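# Refit the band over corner guard and carton

## Task

Get the band back around the carton so it passes over both the corner guard and the square, have the guard sitting in its proper spot once finished, and leave the carton resting level.

## Robot and tools

Robot: two arms, left_arm and right_arm, facing each other across a table. Each has a parallel gripper. In the scene frame the origin is the table centre, the top surface is at z = +0.020 m, +z is up, and left_arm's base sits on the +y side (arm names do not match image sides). Bases: left_arm at (-0.020, +0.454, +0.130) m, quat_wxyz (+0.710, 0, 0, -0.704); right_arm at (+0.139, -0.462, +0.076) m, quat_wxyz (+0.710, 0, 0, +0.704).

Frames: every hand pose, velocity, target, offset and wrist-camera pose is given in that arm's own base frame. Fixed cameras and the table use the scene frame. Fingers point along the gripper's +x and close along its y. end_effector_position is the midpoint between the fingers, 3 to 4 cm behind the tips; only the last 1.5 cm of each finger pad is flat.

The 14-number row (used by execute_actions and move): left_arm dx, dy, dz, rx, ry, rz, opening, then right_arm's seven in the same order. Always all 14, even when one arm is idle. Each value is in [-1, 1]. dx..rz are an offset from that arm's Hand target as it stood when the action or move began, along its base axes; 1.0 = 0.6 m or 180 degrees; rx, ry, rz form one rotation vector about the Hand target position. Offsets do not chain row to row, but each new call starts from the current Hand target, so repeating an offset moves further. Six zeros re-command the current Hand target. Opening is absolute, not an offset: +1 fully open (0.080 m), -1 fully closed; empty fingers meet near -0.78. A 0 opening is a real command, so resend the current opening to leave a gripper alone.

execute_actions(actions, cameras): actions is a list of actions; each action is up to 15 rows, one per 1/30 s step, the last row held to fill 15 steps (0.5 s). Images return only for an empty list or when cameras names them (["all"], or names such as cam_high).

move(target, speed, blend, opening_speed, grip_force, blocking, cameras): a straight-line path toward one row, or a list of up to 15 rows, all offsets counted from the same starting Hand targets. speed is in m/s, 0.002 to 4.3, default 0.25 (turning up to twice that in rad/s); one value or one per target. blend in metres rounds corners in a list. opening_speed is per second on the -1..+1 scale, at least 0.2. grip_force is newtons per finger pad, 8 to 34, one value or one per arm, and stays set. blocking=false returns early while the motion continues. Moves cap at 10 s and do not avoid obstacles or the other arm. The result adds a move: line; done means within 8 mm and 2 degrees; off_target, held, blocked, fault say otherwise; limits=paced means the pose was clipped, limits=held means steps were withheld.

wait(seconds 0 to 10), stop() brakes a running move, zoom_image(camera, region [x0,y0,x1,y1] pixels, max 504x504) enlarges a camera's latest picture. read_manual gives licence text. finished_scene(scene) ends the scene permanently; the goal must hold without the robot.

Cameras: cam_head_left, cam_head_right, cam_high, cam_low, cam_left_wrist, cam_right_wrist, each 896x504; calibrations are given, fixed ones may be off by a few degrees and millimetres.

Results: end_effector_position (m), quat_wxyz, velocities in each arm's base frame; these can be off by a few cm. Hand target is the last commanded pose after clipping; grippers often settle short, and a zero action re-requests it. grip_measured uses the opening scale; to hold something, command about 0.08 below the reading at first contact. grip_effort_n is motor effort (negative = closing), not pad force. Joint torques and External joint torques follow joint order; Wrist depth gives a 7x7 grid of distances in mm per wrist camera, '-' when unknown. MOTOR HOT appears from 50 °C; at 95 °C the arm is held in an over-temperature stop.

Cautions: orientation commands are clipped to 32 degrees from the measured pose per step. Check pose and tilt after each move and correct. Avoid paths near an arm's own base. Never let the arms or grippers touch each other or pinch the other arm's fingers. Hard contact raising joint torque to limits (waist 17.8, shoulder 22, elbow 22, wrist pitch 5.8, wrist yaw 5.78, wrist roll 5.42 N m) stops the arm for 10 s; huge single-step jumps cause over-speed faults. Do not slam, drop parts, release moving parts, strain wrist-camera cables, or let anything leave the table. To end a push, command the target back past the gripper. Objects may occasionally be nudged by outside disturbances.

Each tool is called after "Emit:" as name([rows], argument=value, ...), one row to a line, values as JSON.

## Session

Emit:
execute_actions(actions=[])

Scene clock: 0.00 s.
left_arm: end_effector_position=(+0.2437, +0.3096, +0.2410) grip_measured=+1.000 grip_effort_n=n/a end_effector_quat_wxyz=(+0.853, +0.352, +0.104, +0.371) | right_arm: end_effector_position=(+0.1054, +0.2960, +0.0511) grip_measured=+1.000 grip_effort_n=n/a end_effector_quat_wxyz=(+0.696, -0.131, +0.567, +0.420)
Joint positions: left_arm=[0.975 1.373 0.546 0.911 0.188 0.732 0.08] | right_arm=[1.144 1.506 0.776 -0.423 -0.178 0.358 0.08]
Joint velocities: within noise
Joint torques (N m): no reading
External joint torques (N m): no reading
Motor temperatures (°C): left_arm=[22 27 22 28 28 30] | right_arm=[27 28 29 31 29 30]
Heat: left arm: hottest wrist roll 30 °C (+0.0 °C/min); right arm: hottest wrist pitch 31 °C (+0.0 °C/min).
Wrist depth (mm): cam_left_wrist=[1949 2305 - 2071 1921 1626 1532 / 1993 2209 2651 3156 2138 1841 1587 / 1894 2138 2501 2979 2432 2104 1699 / 1841 2138 2432 2678 2525 1867 1489 / 1791 2024 2191 2599 2209 98 1312 / - 75 2209 1964 1907 81 69 / - 76 1816 1550 1607 81 -] | cam_right_wrist=[1372 - 211 189 - - - / 1350 - - 192 - - 157 / 1434 211 - 197 - 167 - / - 206 204 194 184 - - / - 199 201 - 180 - - / - - 159 190 180 98 - / - - 157 185 178 - -]
Hand target: left_arm +0.2437, +0.3096, +0.2426; +0.853, +0.353, +0.102, +0.371 | right_arm +0.1062, +0.2981, +0.0544; +0.698, -0.128, +0.563, +0.423
Tool commands: left_gripper/opening=+1.0 right_gripper/opening=+1.0

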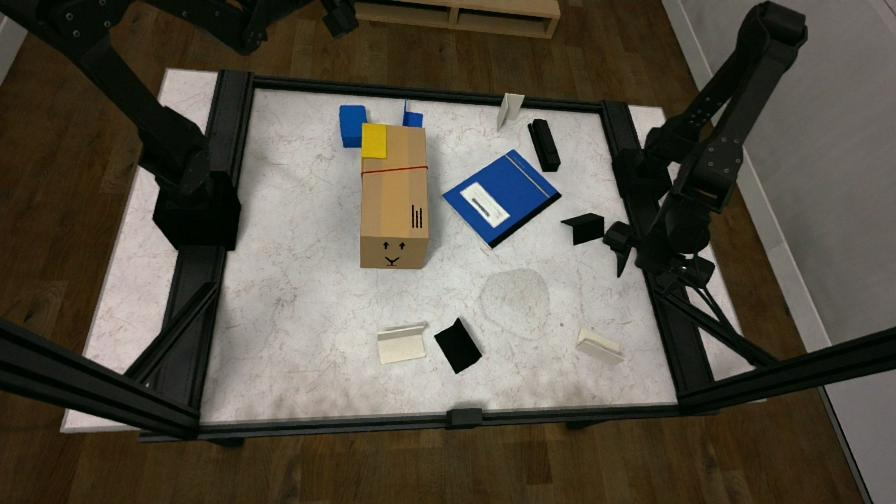

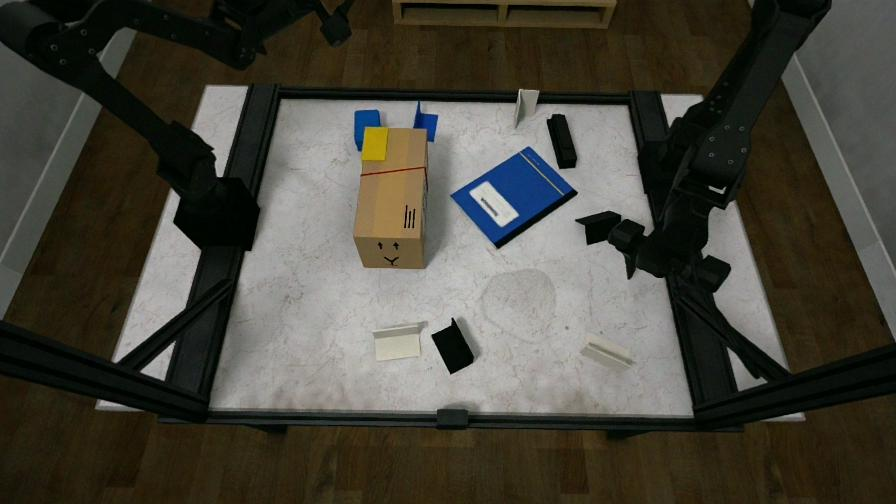

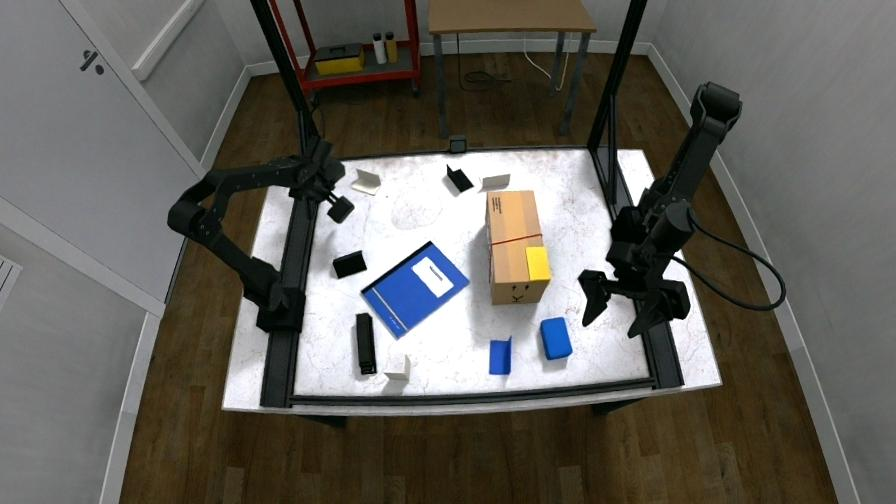

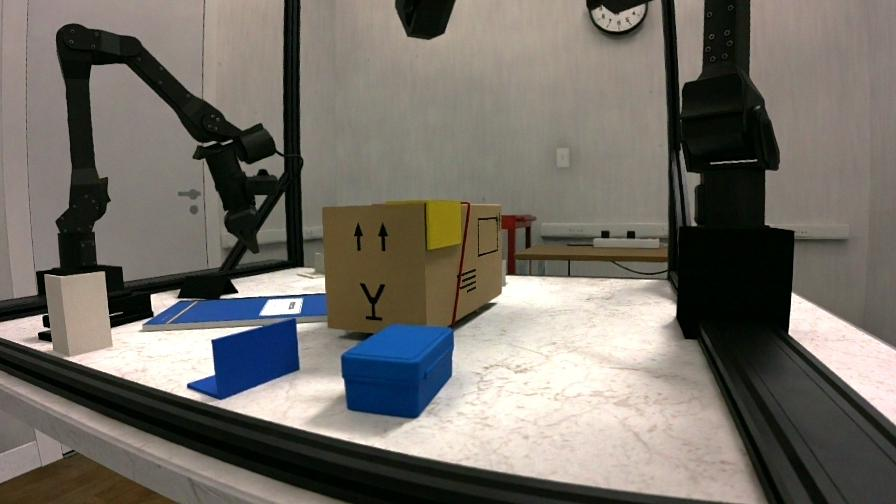

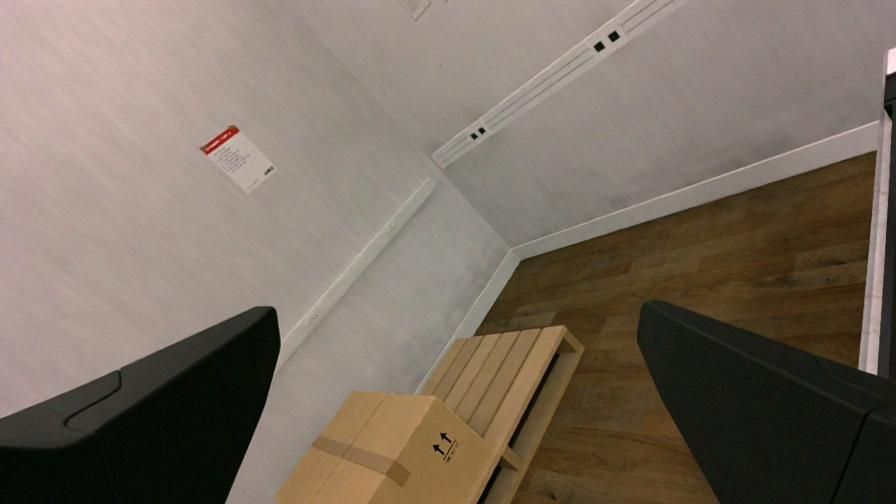

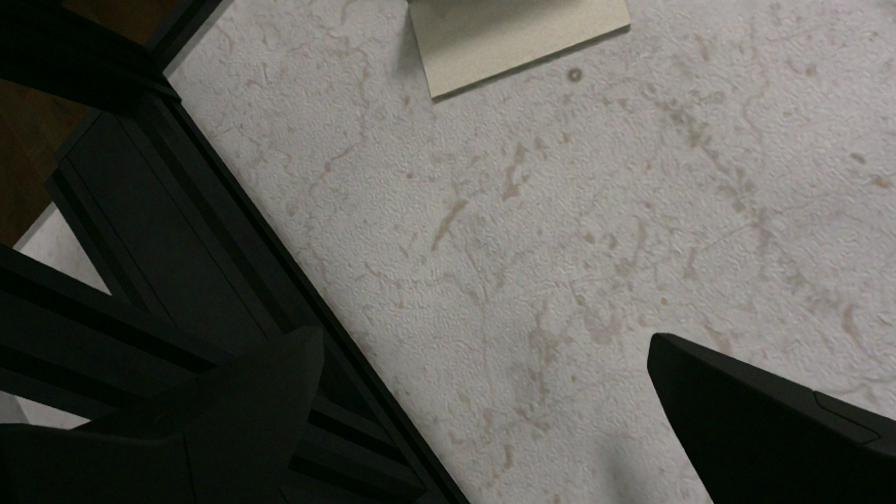

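Emit:
zoom_image(camera="cam_high", region=[450, 170, 590, 320])

Emit:
zoom_image(camera="cam_low", region=[300, 170, 530, 350])

Emit:
zoom_image(camera="cam_head_left", region=[330, 90, 470, 290])

Emit:
zoom_image(camera="cam_head_right", region=[330, 90, 470, 290])

Scaled by 3.360 from the camera's 896x504 image, which has a finer 1280x720 frame.

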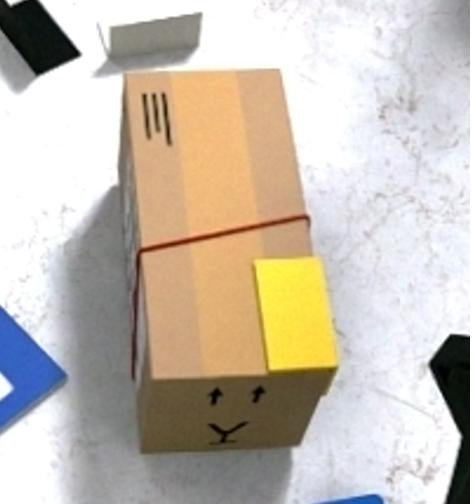

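Scaled by 2.191 from the camera's 896x504 image, which has a finer 1280x720 frame.

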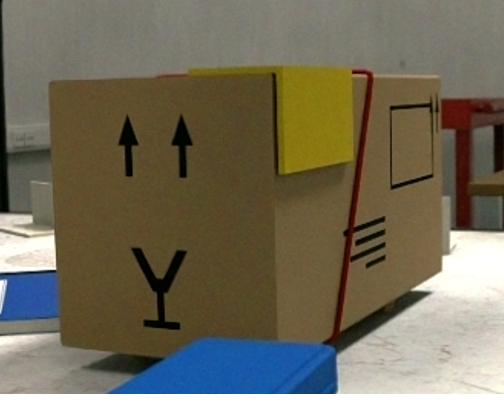

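Scaled by 2.520 from the camera's 896x504 image, which has a finer 1280x720 frame.

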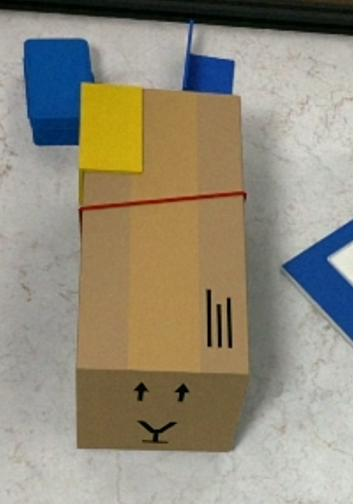

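Scaled by 2.520 from the camera's 896x504 image, which has a finer 1280x720 frame.

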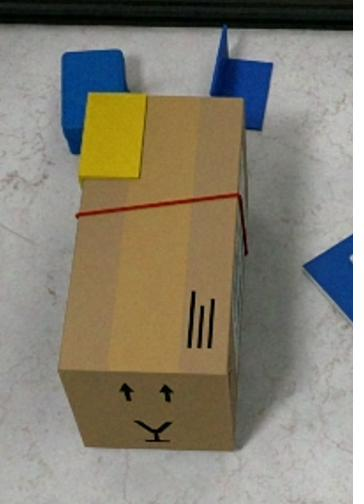

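Emit:
zoom_image(camera="cam_low", region=[420, 190, 520, 340])

Emit:
zoom_image(camera="cam_low", region=[310, 280, 520, 345])

Emit:
zoom_image(camera="cam_head_right", region=[380, 110, 470, 280])

Emit:
zoom_image(camera="cam_head_left", region=[350, 110, 440, 200])

Emit:
zoom_image(camera="cam_high", region=[475, 220, 570, 320])

Scaled by 3.360 from the camera's 896x504 image, which has a finer 1280x720 frame.

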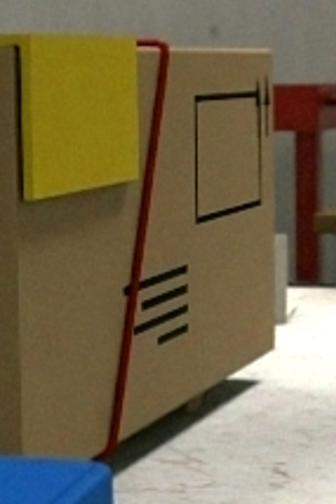

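Scaled by 2.400 from the camera's 896x504 image, which has a finer 1280x720 frame.

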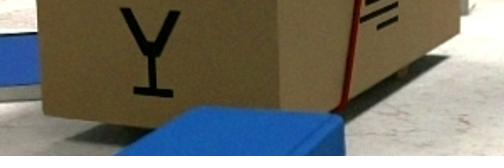

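Scaled by 2.965 from the camera's 896x504 image, which has a finer 1280x720 frame.

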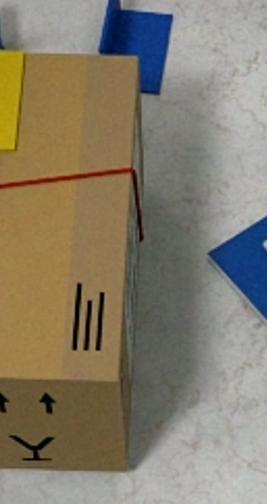

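Scaled by 5.600 from the camera's 896x504 image, which has a finer 1280x720 frame.

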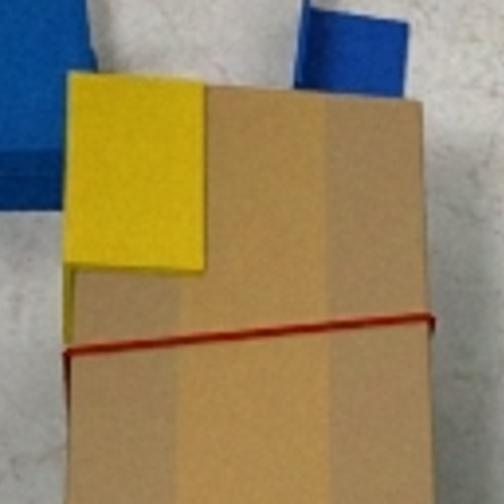

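Scaled by 5.040 from the camera's 896x504 image, which has a finer 1280x720 frame.

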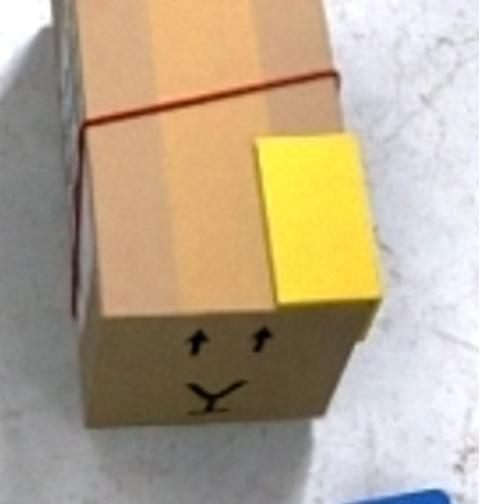

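Emit:
move(target=[-0.0653, -0.4188, -0.1877, -0.3236, 0.1819, -0.1270, 0.0, 0.4917, -0.3428, 0.1493, -0.0035, -0.2205, -0.2980, 0.0], speed=0.25, cameras=["cam_left_wrist", "cam_right_wrist", "cam_head_left"])

Scene clock: 373.87 s.
left_arm: end_effector_position=(+0.2027, +0.0592, +0.1253) grip_measured=+0.003 grip_effort_n=-14.2 end_effector_quat_wxyz=(+0.903, +0.000, +0.429, +0.002) | right_arm: end_effector_position=(+0.3958, +0.0924, +0.1374) grip_measured=+0.003 grip_effort_n=-13.7 end_effector_quat_wxyz=(+0.951, -0.003, +0.309, +0.002)
Joint positions: left_arm=[0.499 0.773 0.569 -0.744 0.304 0.398 0.035] | right_arm=[0.324 1.51 0.862 -0.007 0.259 0.188 0.035]
Joint torques (N m): left_arm=[-0.38 -2.08 7.45 0.61 0.35 -0.14] | right_arm=[-0.4 -6.13 7.71 2.33 0.23 0]
External joint torques (N m): left_arm=[-0.37 -0.9 0.88 -0.62 0.18 -0.14] | right_arm=[-0.41 -0.56 1.73 0.92 0.13 0]
Motor temperatures (°C): left_arm=[21 29 35 41 28 28] | right_arm=[25 33 36 36 26 28]
Heat: left arm: hottest wrist pitch 41 °C (+0.0 °C/min); right arm: hottest elbow 36 °C (+1.0 °C/min).
Wrist depth (mm): cam_left_wrist=[355 352 198 201 205 208 383 / 310 301 186 190 194 198 332 / 319 320 184 197 190 192 321 / 265 272 291 286 284 321 332 / 257 281 299 304 309 314 316 / - - 78 290 - 304 306 / - - 79 280 - - -] | cam_right_wrist=[- 236 243 241 251 - 2176 / 200 205 208 211 213 455 1729 / 326 212 211 209 208 375 1485 / - 261 258 256 268 339 334 / - - - 303 288 311 309 / - 273 - - 90 287 - / - - - - - - -]
Hand target: left_arm +0.2046, +0.0583, +0.1301; +0.906, +0.000, +0.423, +0.000 | right_arm +0.4012, +0.0924, +0.1439; +0.954, -0.001, +0.300, +0.000
Off the commanded pose: left_arm 0.005 m, 1 deg | right_arm 0.009 m, 1 deg.
move: off_target (right_arm)
camera_calibration:
cam_left_wrist: T_world_to_cam=[[-0.0158556, -0.997205, 0.0730183, 0.0540923], [-0.94471, -0.00898029, -0.327783, 0.261693], [0.327522, -0.0741783, -0.941927, 0.133244], [0, 0, 0, 1]] pos_world=[0.204442, 0.0661749, 0.207335]
cam_right_wrist: T_world_to_cam=[[0.0120597, -0.999646, 0.02372, 0.0918584], [-0.799677, -0.0238833, -0.599955, 0.435706], [0.600309, -0.0117331, -0.799682, -0.0437405], [0, 0, 0, 1]] pos_world=[0.373574, 0.101719, 0.224246]
Images, in order (width x height): cam_head_left 896x504, cam_left_wrist 896x504, cam_right_wrist 896x504.

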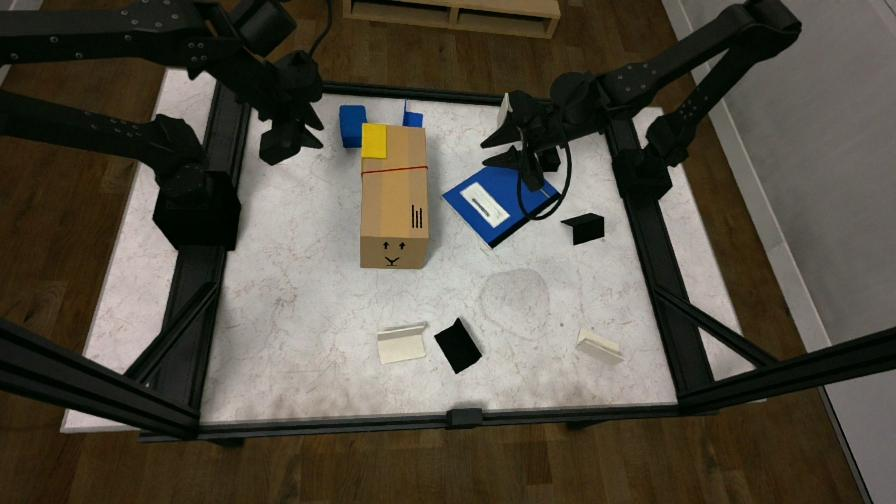

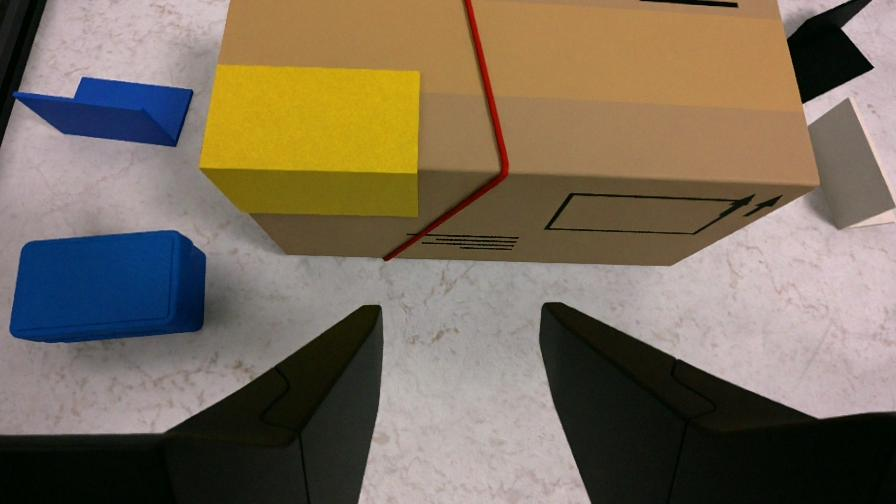

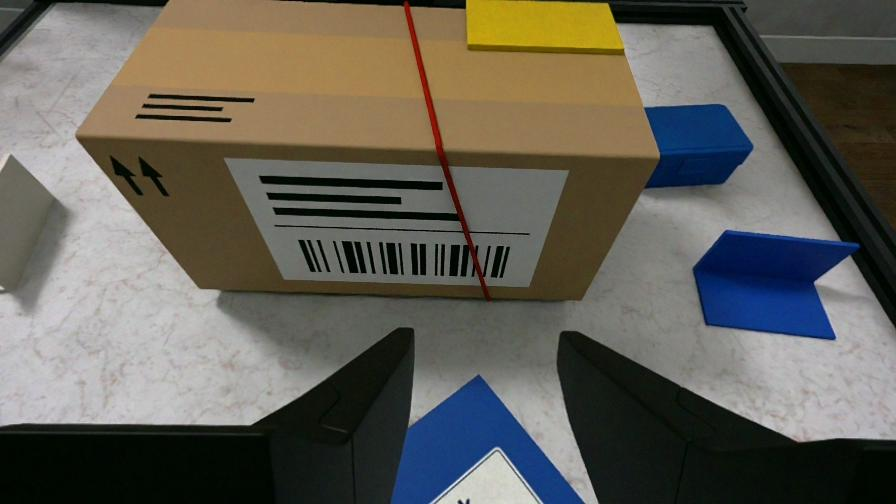

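Emit:
zoom_image(camera="cam_left_wrist", region=[320, 260, 600, 420])

Emit:
zoom_image(camera="cam_left_wrist", region=[180, 0, 560, 290])

Emit:
zoom_image(camera="cam_right_wrist", region=[200, 0, 670, 310])

Emit:
zoom_image(camera="cam_right_wrist", region=[350, 260, 630, 420])

Scaled by 1.800 from the camera's 896x504 image, which has a finer 1280x720 frame.

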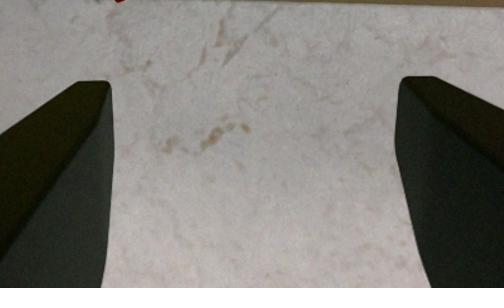

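Scaled by 1.326 from the camera's 896x504 image, which has a finer 1280x720 frame.

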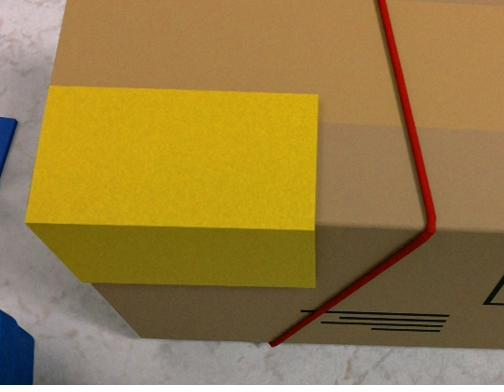

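Scaled by 1.072 from the camera's 896x504 image, which has a finer 1280x720 frame.

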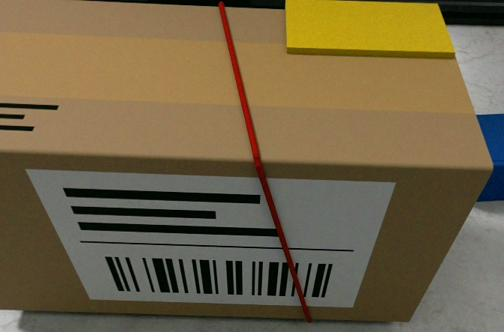

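Scaled by 1.800 from the camera's 896x504 image, which has a finer 1280x720 frame.

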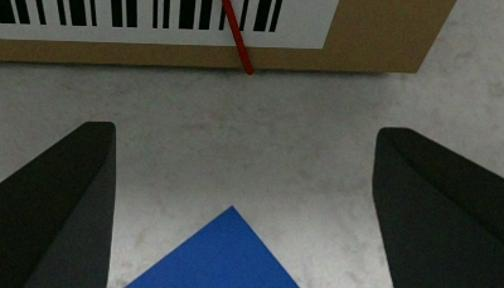

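Emit:
move(target=[0.0985, -0.0385, -0.0723, 0, 0, 0, -0.2, 0, 0, 0, 0, 0, 0, -0.2], speed=0.15, cameras=["cam_left_wrist", "cam_right_wrist"])

Scene clock: 503.93 s.
left_arm: end_effector_position=(+0.2653, +0.0357, +0.0914) grip_measured=-0.197 grip_effort_n=-14.2 end_effector_quat_wxyz=(+0.909, +0.001, +0.417, -0.001) | right_arm: end_effector_position=(+0.3960, +0.0924, +0.1376) grip_measured=-0.198 grip_effort_n=-13.3 end_effector_quat_wxyz=(+0.951, -0.003, +0.309, +0.002)
Joint positions: left_arm=[0.212 1.039 0.502 -0.334 0.139 0.165 0.026] | right_arm=[0.324 1.51 0.863 -0.006 0.259 0.188 0.026]
Joint torques (N m): left_arm=[-0.35 -2.45 5.21 0.96 -0.15 -0.12] | right_arm=[-0.26 -6.17 7.81 2.3 0.23 0.02]
External joint torques (N m): left_arm=[-0.35 0.18 -1.26 -0.39 -0.23 -0.12] | right_arm=[-0.26 -0.61 1.82 0.89 0.13 0.01]
Motor temperatures (°C): left_arm=[21 27 40 34 28 28] | right_arm=[24 33 44 41 26 28]
Heat: left arm: hottest elbow 40 °C (+2.0 °C/min); right arm: hottest elbow 44 °C (+1.0 °C/min).
Wrist depth (mm): cam_left_wrist=[317 159 160 164 164 168 350 / 152 150 152 153 156 158 164 / 138 144 143 146 149 149 152 / 132 132 135 139 141 143 143 / 128 129 129 135 135 138 140 / 220 - - 257 - 268 - / - - - 246 - - -] | cam_right_wrist=[- 235 241 239 243 504 1816 / 197 205 208 210 213 378 1778 / - 212 211 209 208 - 401 / 322 272 259 255 254 319 331 / 303 - 303 297 297 304 316 / 271 - - 103 88 - - / - - - - - - -]
Hand target: left_arm +0.2637, +0.0352, +0.0867; +0.906, +0.000, +0.423, +0.000 | right_arm +0.4013, +0.0925, +0.1441; +0.954, -0.001, +0.300, +0.000
Off the commanded pose: left_arm 0.005 m, 1 deg | right_arm 0.008 m, 1 deg.
move: done
camera_calibration:
cam_left_wrist: T_world_to_cam=[[-0.0250772, -0.997009, 0.0730975, 0.0365178], [-0.93578, -0.0023126, -0.352576, 0.309209], [0.351691, -0.0772449, -0.932924, 0.0719869], [0, 0, 0, 1]] pos_world=[0.26495, 0.0426843, 0.173509]
cam_right_wrist: T_world_to_cam=[[0.0119979, -0.999653, 0.0234498, 0.0919367], [-0.79921, -0.0236806, -0.600585, 0.43585], [0.600932, -0.0115356, -0.799217, -0.0439984], [0, 0, 0, 1]] pos_world=[0.373673, 0.101718, 0.224445]
Images, in order (width x height): cam_left_wrist 896x504, cam_right_wrist 896x504.

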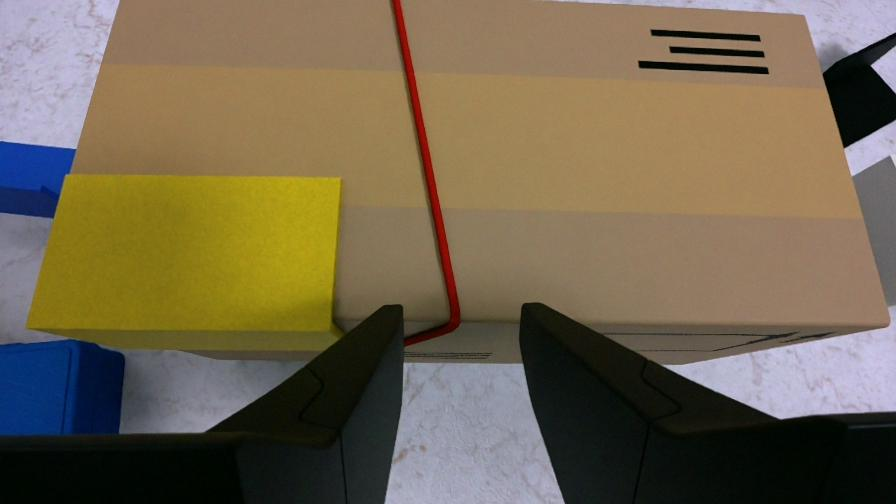

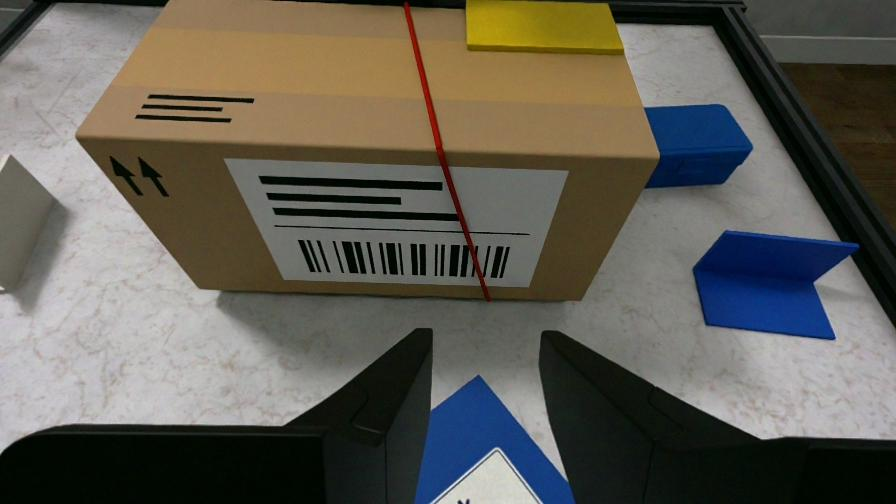

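Emit:
move(target=[0.002, 0, -0.031, 0, 0, 0, -0.2, 0, 0, 0, 0, 0, 0, -0.2], speed=0.06, cameras=["cam_left_wrist", "cam_low"])

Emit:
zoom_image(camera="cam_left_wrist", region=[340, 220, 590, 400])

Emit:
zoom_image(camera="cam_low", region=[400, 100, 600, 300])

Scene clock: 525.93 s.
left_arm: end_effector_position=(+0.2671, +0.0358, +0.0731) grip_measured=-0.197 grip_effort_n=-14.2 end_effector_quat_wxyz=(+0.909, +0.001, +0.417, -0.001) | right_arm: end_effector_position=(+0.3960, +0.0924, +0.1376) grip_measured=-0.198 grip_effort_n=-13.7 end_effector_quat_wxyz=(+0.951, -0.003, +0.309, +0.002)
Joint positions: left_arm=[0.21 1.084 0.445 -0.231 0.138 0.164 0.026] | right_arm=[0.324 1.51 0.863 -0.006 0.259 0.188 0.026]
Joint torques (N m): left_arm=[-0.38 -2.56 4.91 0.95 -0.16 -0.13] | right_arm=[-0.28 -6.14 7.75 2.3 0.23 0.01]
External joint torques (N m): left_arm=[-0.36 0.19 -1.38 -0.4 -0.24 -0.13] | right_arm=[-0.31 -0.61 1.76 0.89 0.14 0.01]
Heat: left arm: hottest elbow 37 °C (-2.0 °C/min); right arm: hottest elbow 44 °C (+1.0 °C/min).
Wrist depth (mm): cam_left_wrist=[135 137 139 141 142 145 147 / 128 129 131 133 135 137 139 / 119 120 123 125 127 129 131 / - 114 117 119 122 123 125 / 131 110 112 117 105 126 126 / 222 239 - 237 - - - / - - - 229 - - -] | cam_right_wrist=[- 237 241 239 - 510 2104 / 204 206 208 210 214 - 1741 / 353 213 211 210 208 - 388 / - 271 258 256 253 312 335 / - 292 - 301 115 304 310 / 265 274 - 103 88 286 - / - - - 248 - - -]
Hand target: left_arm +0.2649, +0.0352, +0.0680; +0.906, +0.000, +0.423, +0.000 | right_arm +0.4013, +0.0925, +0.1441; +0.954, -0.001, +0.300, +0.000
Off the commanded pose: left_arm 0.005 m, 1 deg | right_arm 0.008 m, 1 deg.
move: done
camera_calibration:
cam_left_wrist: T_world_to_cam=[[-0.0250067, -0.99704, 0.0727009, 0.0380406], [-0.935478, -0.00230449, -0.353378, 0.304388], [0.352499, -0.0768469, -0.932651, 0.0540491], [0, 0, 0, 1]] pos_world=[0.266648, 0.0427829, 0.155207]
Images, in order (width x height): cam_low 896x504, cam_left_wrist 896x504.

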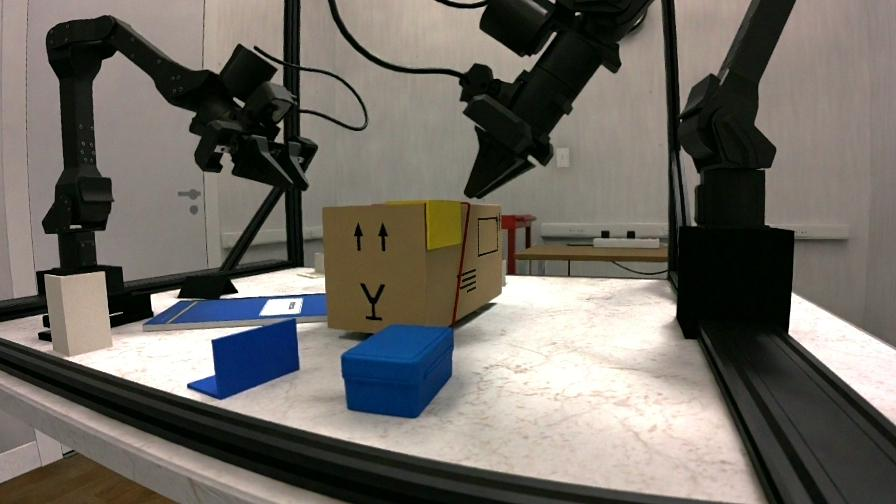

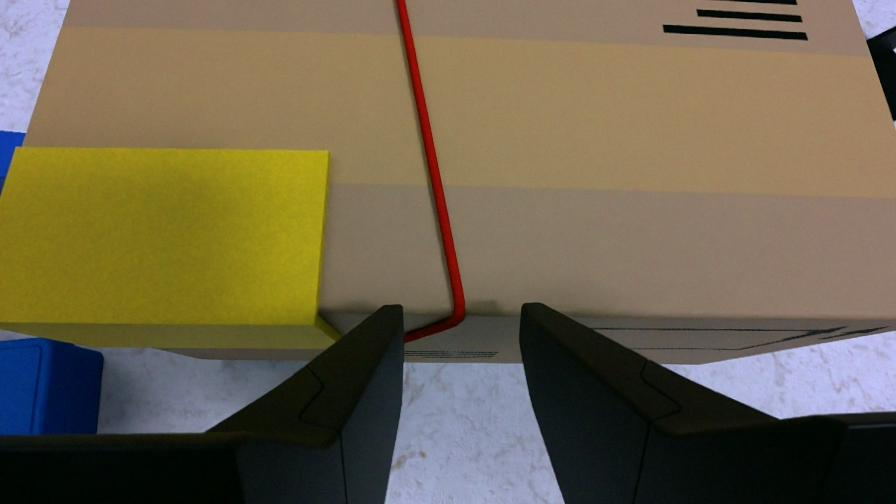

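Scaled by 2.016 from the camera's 896x504 image, which has a finer 1280x720 frame.

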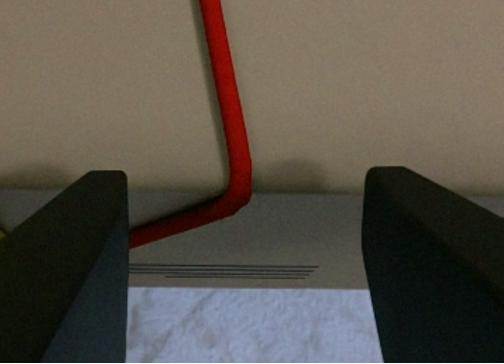

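Scaled by 2.520 from the camera's 896x504 image, which has a finer 1280x720 frame.

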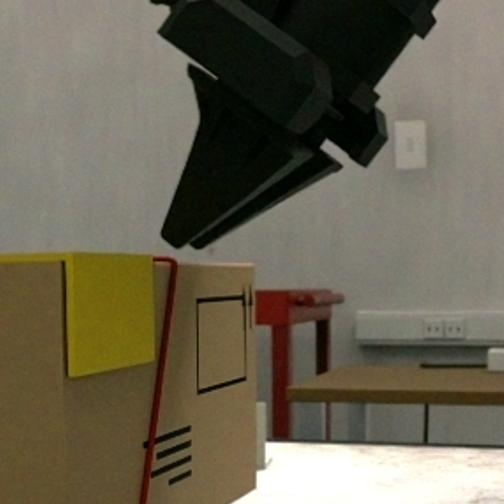

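Emit:
move(target=[0.006, 0, -0.004, 0, 0, 0, -0.2, 0, 0, 0, 0, 0, 0, -0.2], speed=0.03, cameras=["cam_left_wrist", "cam_low"])

Emit:
zoom_image(camera="cam_left_wrist", region=[340, 220, 590, 400])

Emit:
zoom_image(camera="cam_low", region=[420, 140, 540, 260])

Scene clock: 548.07 s.
left_arm: end_effector_position=(+0.2703, +0.0358, +0.0701) grip_measured=-0.197 grip_effort_n=-14.2 end_effector_quat_wxyz=(+0.909, +0.001, +0.417, -0.001) | right_arm: end_effector_position=(+0.3960, +0.0924, +0.1376) grip_measured=-0.198 grip_effort_n=-13.7 end_effector_quat_wxyz=(+0.951, -0.003, +0.309, +0.002)
Joint positions: left_arm=[0.206 1.109 0.445 -0.207 0.135 0.16 0.026] | right_arm=[0.324 1.51 0.863 -0.006 0.259 0.188 0.026]
Joint torques (N m): left_arm=[-0.36 -2.76 5.04 0.95 -0.16 -0.12] | right_arm=[-0.26 -6.15 7.8 2.31 0.23 0.02]
External joint torques (N m): left_arm=[-0.36 0.06 -1.12 -0.38 -0.23 -0.13] | right_arm=[-0.3 -0.6 1.82 0.89 0.13 0.01]
Motor temperatures (°C): left_arm=[21 27 35 37 28 28] | right_arm=[24 33 45 42 26 28]
Heat: left arm: hottest wrist pitch 37 °C (+3.0 °C/min); right arm: hottest elbow 45 °C (+1.0 °C/min).
Wrist depth (mm): cam_left_wrist=[132 134 134 136 139 141 144 / 125 126 128 130 131 133 135 / 116 117 119 122 124 126 128 / - 111 114 116 119 120 121 / 107 108 109 113 105 116 117 / 222 236 - 235 - 245 247 / - - - 228 - - -] | cam_right_wrist=[- 236 241 241 241 - 1884 / 195 204 212 208 213 - 1753 / 346 213 212 210 208 367 381 / - 261 259 256 265 - 331 / - - - 292 114 309 315 / 271 275 - - 88 283 281 / - - - - - - -]
Hand target: left_arm +0.2684, +0.0352, +0.0656; +0.906, +0.000, +0.423, +0.000 | right_arm +0.4013, +0.0925, +0.1441; +0.954, -0.001, +0.300, +0.000
Off the commanded pose: left_arm 0.005 m, 1 deg | right_arm 0.008 m, 1 deg.
move: done
camera_calibration:
cam_left_wrist: T_world_to_cam=[[-0.0247501, -0.997009, 0.0732167, 0.0381959], [-0.936007, -0.00261162, -0.35197, 0.306456], [0.351109, -0.0772427, -0.933143, 0.0505202], [0, 0, 0, 1]] pos_world=[0.270053, 0.0427843, 0.152209]
Images, in order (width x height): cam_low 896x504, cam_left_wrist 896x504.

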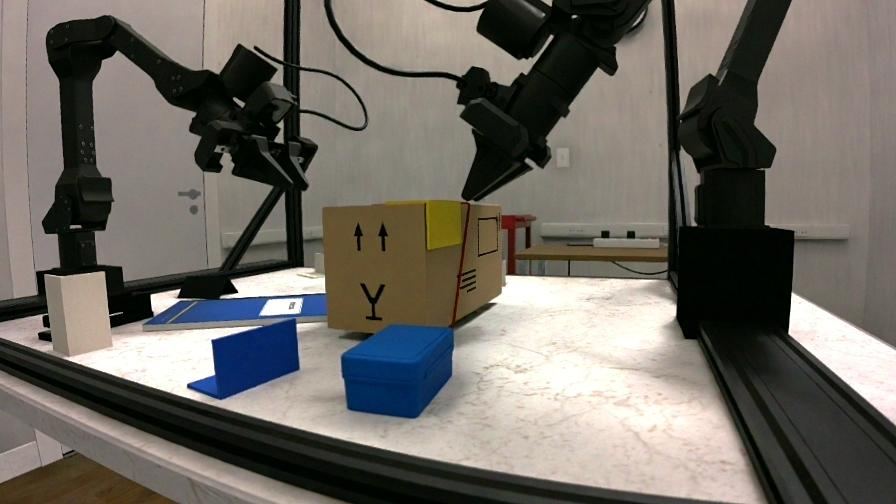

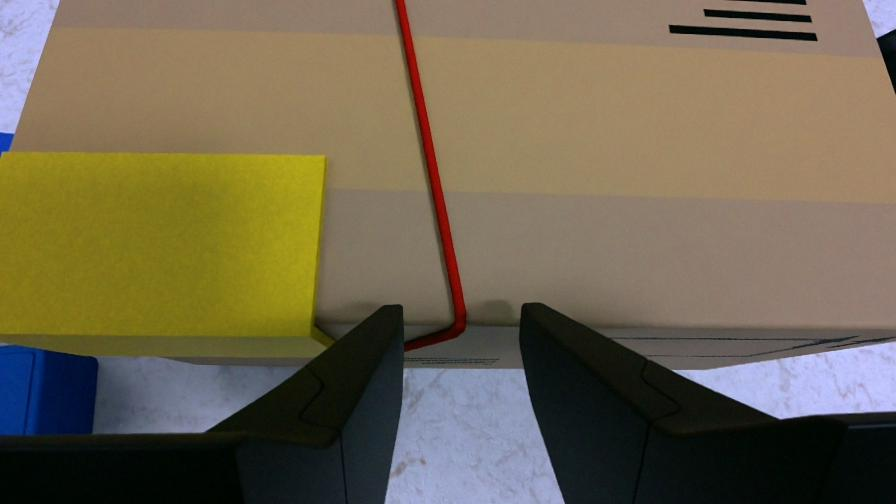

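Scaled by 2.016 from the camera's 896x504 image, which has a finer 1280x720 frame.

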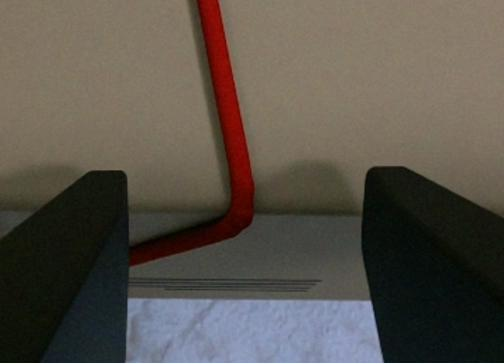

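Scaled by 4.200 from the camera's 896x504 image, which has a finer 1280x720 frame.

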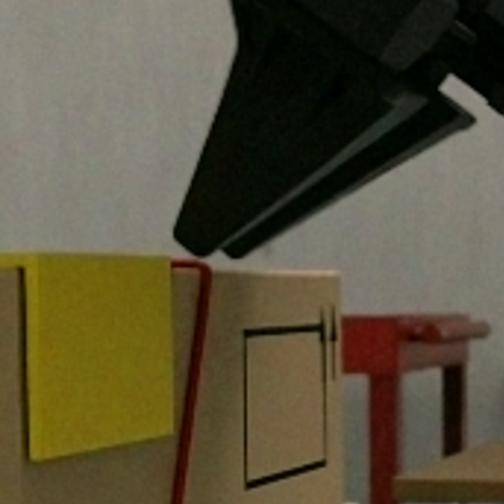

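Emit:
move(target=[0.001, 0, -0.0055, 0, 0, 0, -0.2, 0, 0, 0, 0, 0, 0, -0.2], speed=0.03, cameras=["cam_left_wrist", "cam_low"])

Emit:
zoom_image(camera="cam_left_wrist", region=[340, 220, 590, 400])

Emit:
zoom_image(camera="cam_low", region=[440, 170, 500, 230])

Scene clock: 572.53 s.
left_arm: end_effector_position=(+0.2714, +0.0358, +0.0675) grip_measured=-0.197 grip_effort_n=-14.2 end_effector_quat_wxyz=(+0.909, +0.001, +0.416, -0.001) | right_arm: end_effector_position=(+0.3960, +0.0924, +0.1376) grip_measured=-0.198 grip_effort_n=-14.7 end_effector_quat_wxyz=(+0.951, -0.003, +0.309, +0.002)
Joint positions: left_arm=[0.205 1.121 0.438 -0.186 0.135 0.16 0.026] | right_arm=[0.324 1.51 0.863 -0.006 0.259 0.188 0.026]
Joint torques (N m): left_arm=[-0.34 -2.69 4.84 0.94 -0.16 -0.13] | right_arm=[-0.28 -6.18 7.77 2.32 0.22 0.01]
External joint torques (N m): left_arm=[-0.35 0.18 -1.31 -0.4 -0.23 -0.13] | right_arm=[-0.32 -0.6 1.75 0.89 0.13 0]
Heat: left arm: hottest wrist pitch 38 °C (+4.0 °C/min); right arm: hottest elbow 45 °C (+1.0 °C/min).
Wrist depth (mm): cam_left_wrist=[129 130 132 134 135 138 139 / 122 124 124 126 128 130 132 / 113 114 118 119 121 123 125 / 107 108 111 113 116 117 118 / 103 104 106 111 105 113 115 / 223 232 - 210 - 242 245 / - - - 225 - - -] | cam_right_wrist=[- 236 242 239 244 500 2158 / 196 206 215 209 213 441 1729 / 210 213 210 210 208 - 402 / - 260 259 256 254 326 331 / - 299 - 291 115 308 310 / - 273 - 102 88 - - / - - - - - - -]
Hand target: left_arm +0.2691, +0.0352, +0.0624; +0.906, +0.000, +0.423, +0.000 | right_arm +0.4013, +0.0925, +0.1441; +0.954, -0.001, +0.300, +0.000
Off the commanded pose: left_arm 0.006 m, 1 deg | right_arm 0.008 m, 1 deg.
move: done
camera_calibration:
cam_left_wrist: T_world_to_cam=[[-0.0251537, -0.997033, 0.0727532, 0.038597], [-0.935365, -0.00220989, -0.353678, 0.306499], [0.352789, -0.076947, -0.932534, 0.0470903], [0, 0, 0, 1]] pos_world=[0.271046, 0.0427833, 0.149507]
Images, in order (width x height): cam_low 896x504, cam_left_wrist 896x504.

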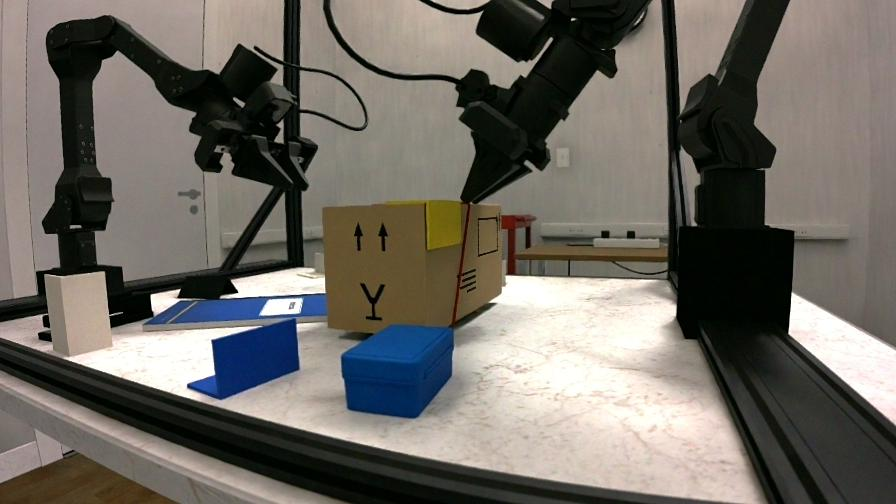

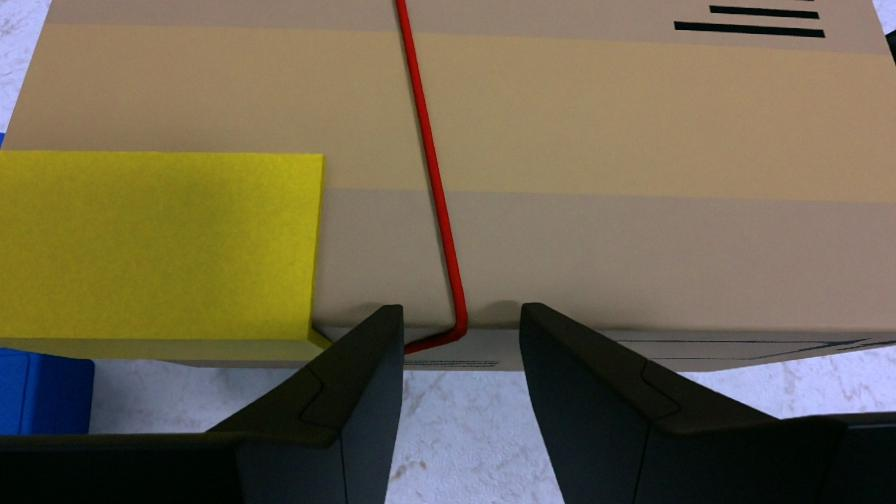

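Scaled by 2.016 from the camera's 896x504 image, which has a finer 1280x720 frame.

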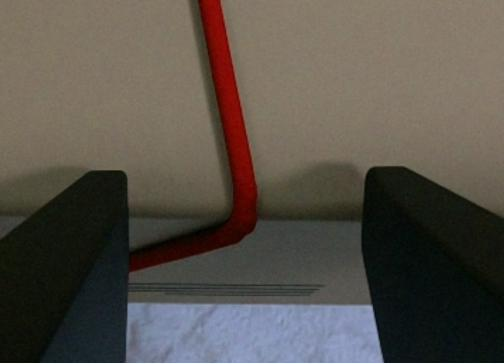

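Scaled by 8.400 from the camera's 896x504 image, which has a finer 1280x720 frame.

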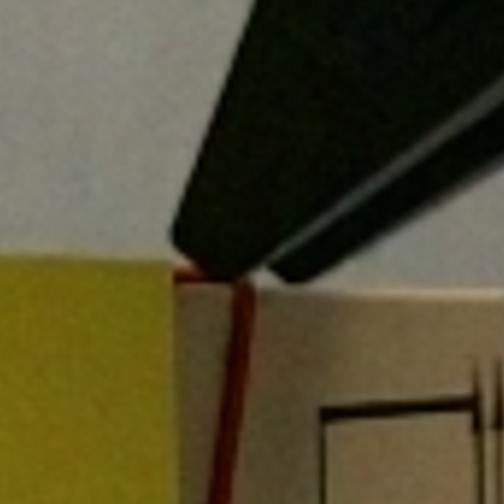

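Emit:
move(target=[0.001, 0, -0.006, 0, 0, 0, -0.2, 0, 0, 0, 0, 0, 0, -0.2], speed=0.03, cameras=["cam_left_wrist", "cam_low"])

Emit:
zoom_image(camera="cam_low", region=[440, 170, 500, 230])

Emit:
zoom_image(camera="cam_left_wrist", region=[340, 220, 590, 400])

Scene clock: 591.63 s.
left_arm: end_effector_position=(+0.2720, +0.0359, +0.0645) grip_measured=-0.197 grip_effort_n=-14.2 end_effector_quat_wxyz=(+0.909, +0.001, +0.416, -0.001) | right_arm: end_effector_position=(+0.3960, +0.0924, +0.1376) grip_measured=-0.198 grip_effort_n=-13.7 end_effector_quat_wxyz=(+0.951, -0.003, +0.309, +0.002)
Joint positions: left_arm=[0.205 1.132 0.429 -0.166 0.135 0.16 0.026] | right_arm=[0.324 1.51 0.863 -0.006 0.259 0.188 0.026]
Joint torques (N m): left_arm=[-0.4 -2.37 4.75 1.06 -0.17 -0.12] | right_arm=[-0.28 -6.14 7.79 2.31 0.22 0.01]
External joint torques (N m): left_arm=[-0.4 0.56 -1.41 -0.3 -0.24 -0.12] | right_arm=[-0.28 -0.56 1.76 0.88 0.12 0.01]
Heat: left arm: hottest wrist pitch 38 °C (+2.0 °C/min); right arm: hottest elbow 45 °C (+1.0 °C/min).
Wrist depth (mm): cam_left_wrist=[126 127 129 131 132 135 137 / 119 121 122 123 125 126 129 / 110 111 114 117 118 121 122 / 105 106 108 111 113 115 116 / 101 102 103 108 105 110 112 / 223 229 - 229 - 195 243 / - - - 223 - - -] | cam_right_wrist=[463 236 242 241 246 511 1856 / 214 205 208 209 213 466 1778 / 325 213 211 209 208 405 399 / 334 273 258 257 254 320 327 / - 302 - 298 297 306 311 / - - - 257 88 - 291 / - - - - - - -]
Hand target: left_arm +0.2696, +0.0353, +0.0587; +0.906, +0.000, +0.423, +0.000 | right_arm +0.4013, +0.0925, +0.1441; +0.954, -0.001, +0.300, +0.000
Off the commanded pose: left_arm 0.006 m, 1 deg | right_arm 0.008 m, 1 deg.
move: done
camera_calibration:
cam_left_wrist: T_world_to_cam=[[-0.0251192, -0.997064, 0.0723398, 0.0389715], [-0.934882, -0.00219999, -0.354951, 0.305992], [0.354067, -0.0765453, -0.932082, 0.0437864], [0, 0, 0, 1]] pos_world=[0.271542, 0.0428819, 0.146605]
Images, in order (width x height): cam_low 896x504, cam_left_wrist 896x504.

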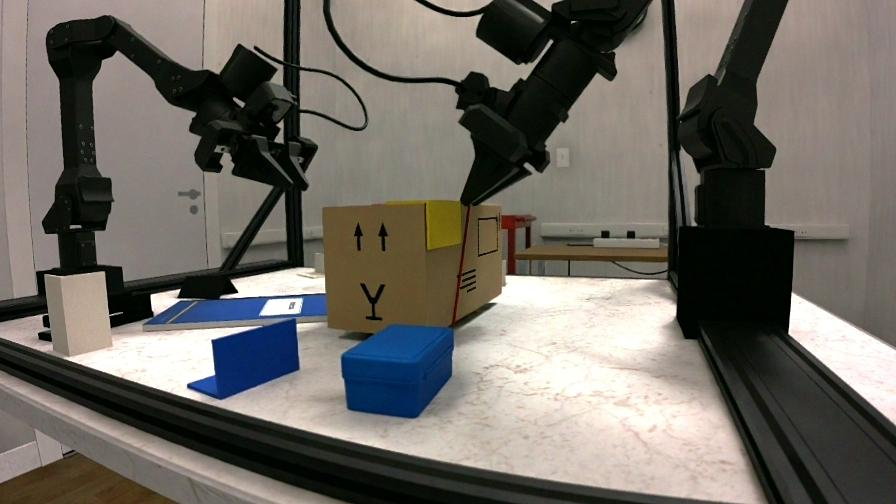

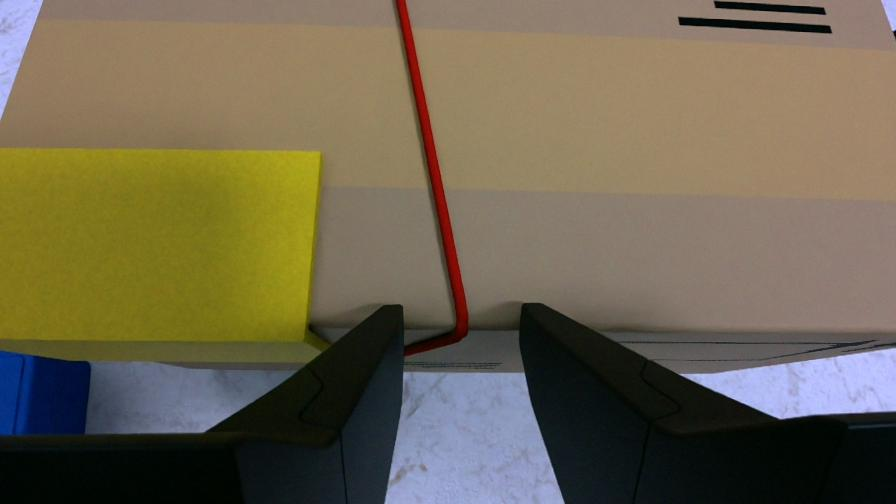

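Scaled by 8.400 from the camera's 896x504 image, which has a finer 1280x720 frame.

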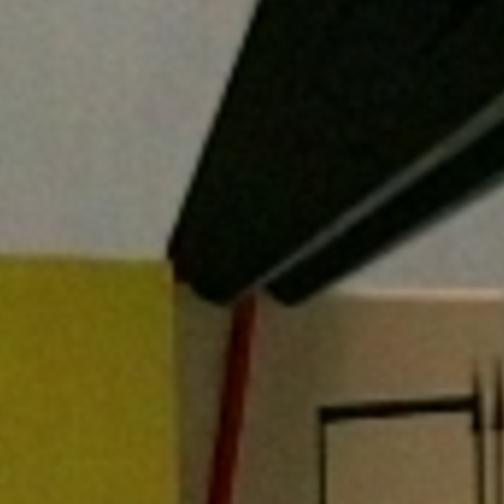

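Scaled by 2.016 from the camera's 896x504 image, which has a finer 1280x720 frame.

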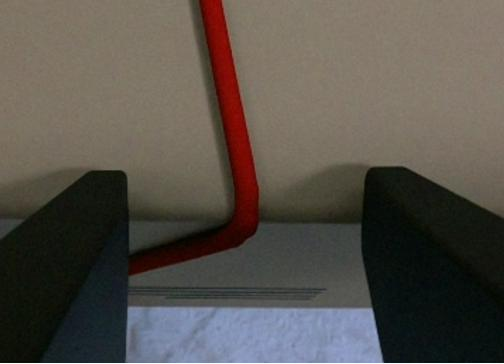

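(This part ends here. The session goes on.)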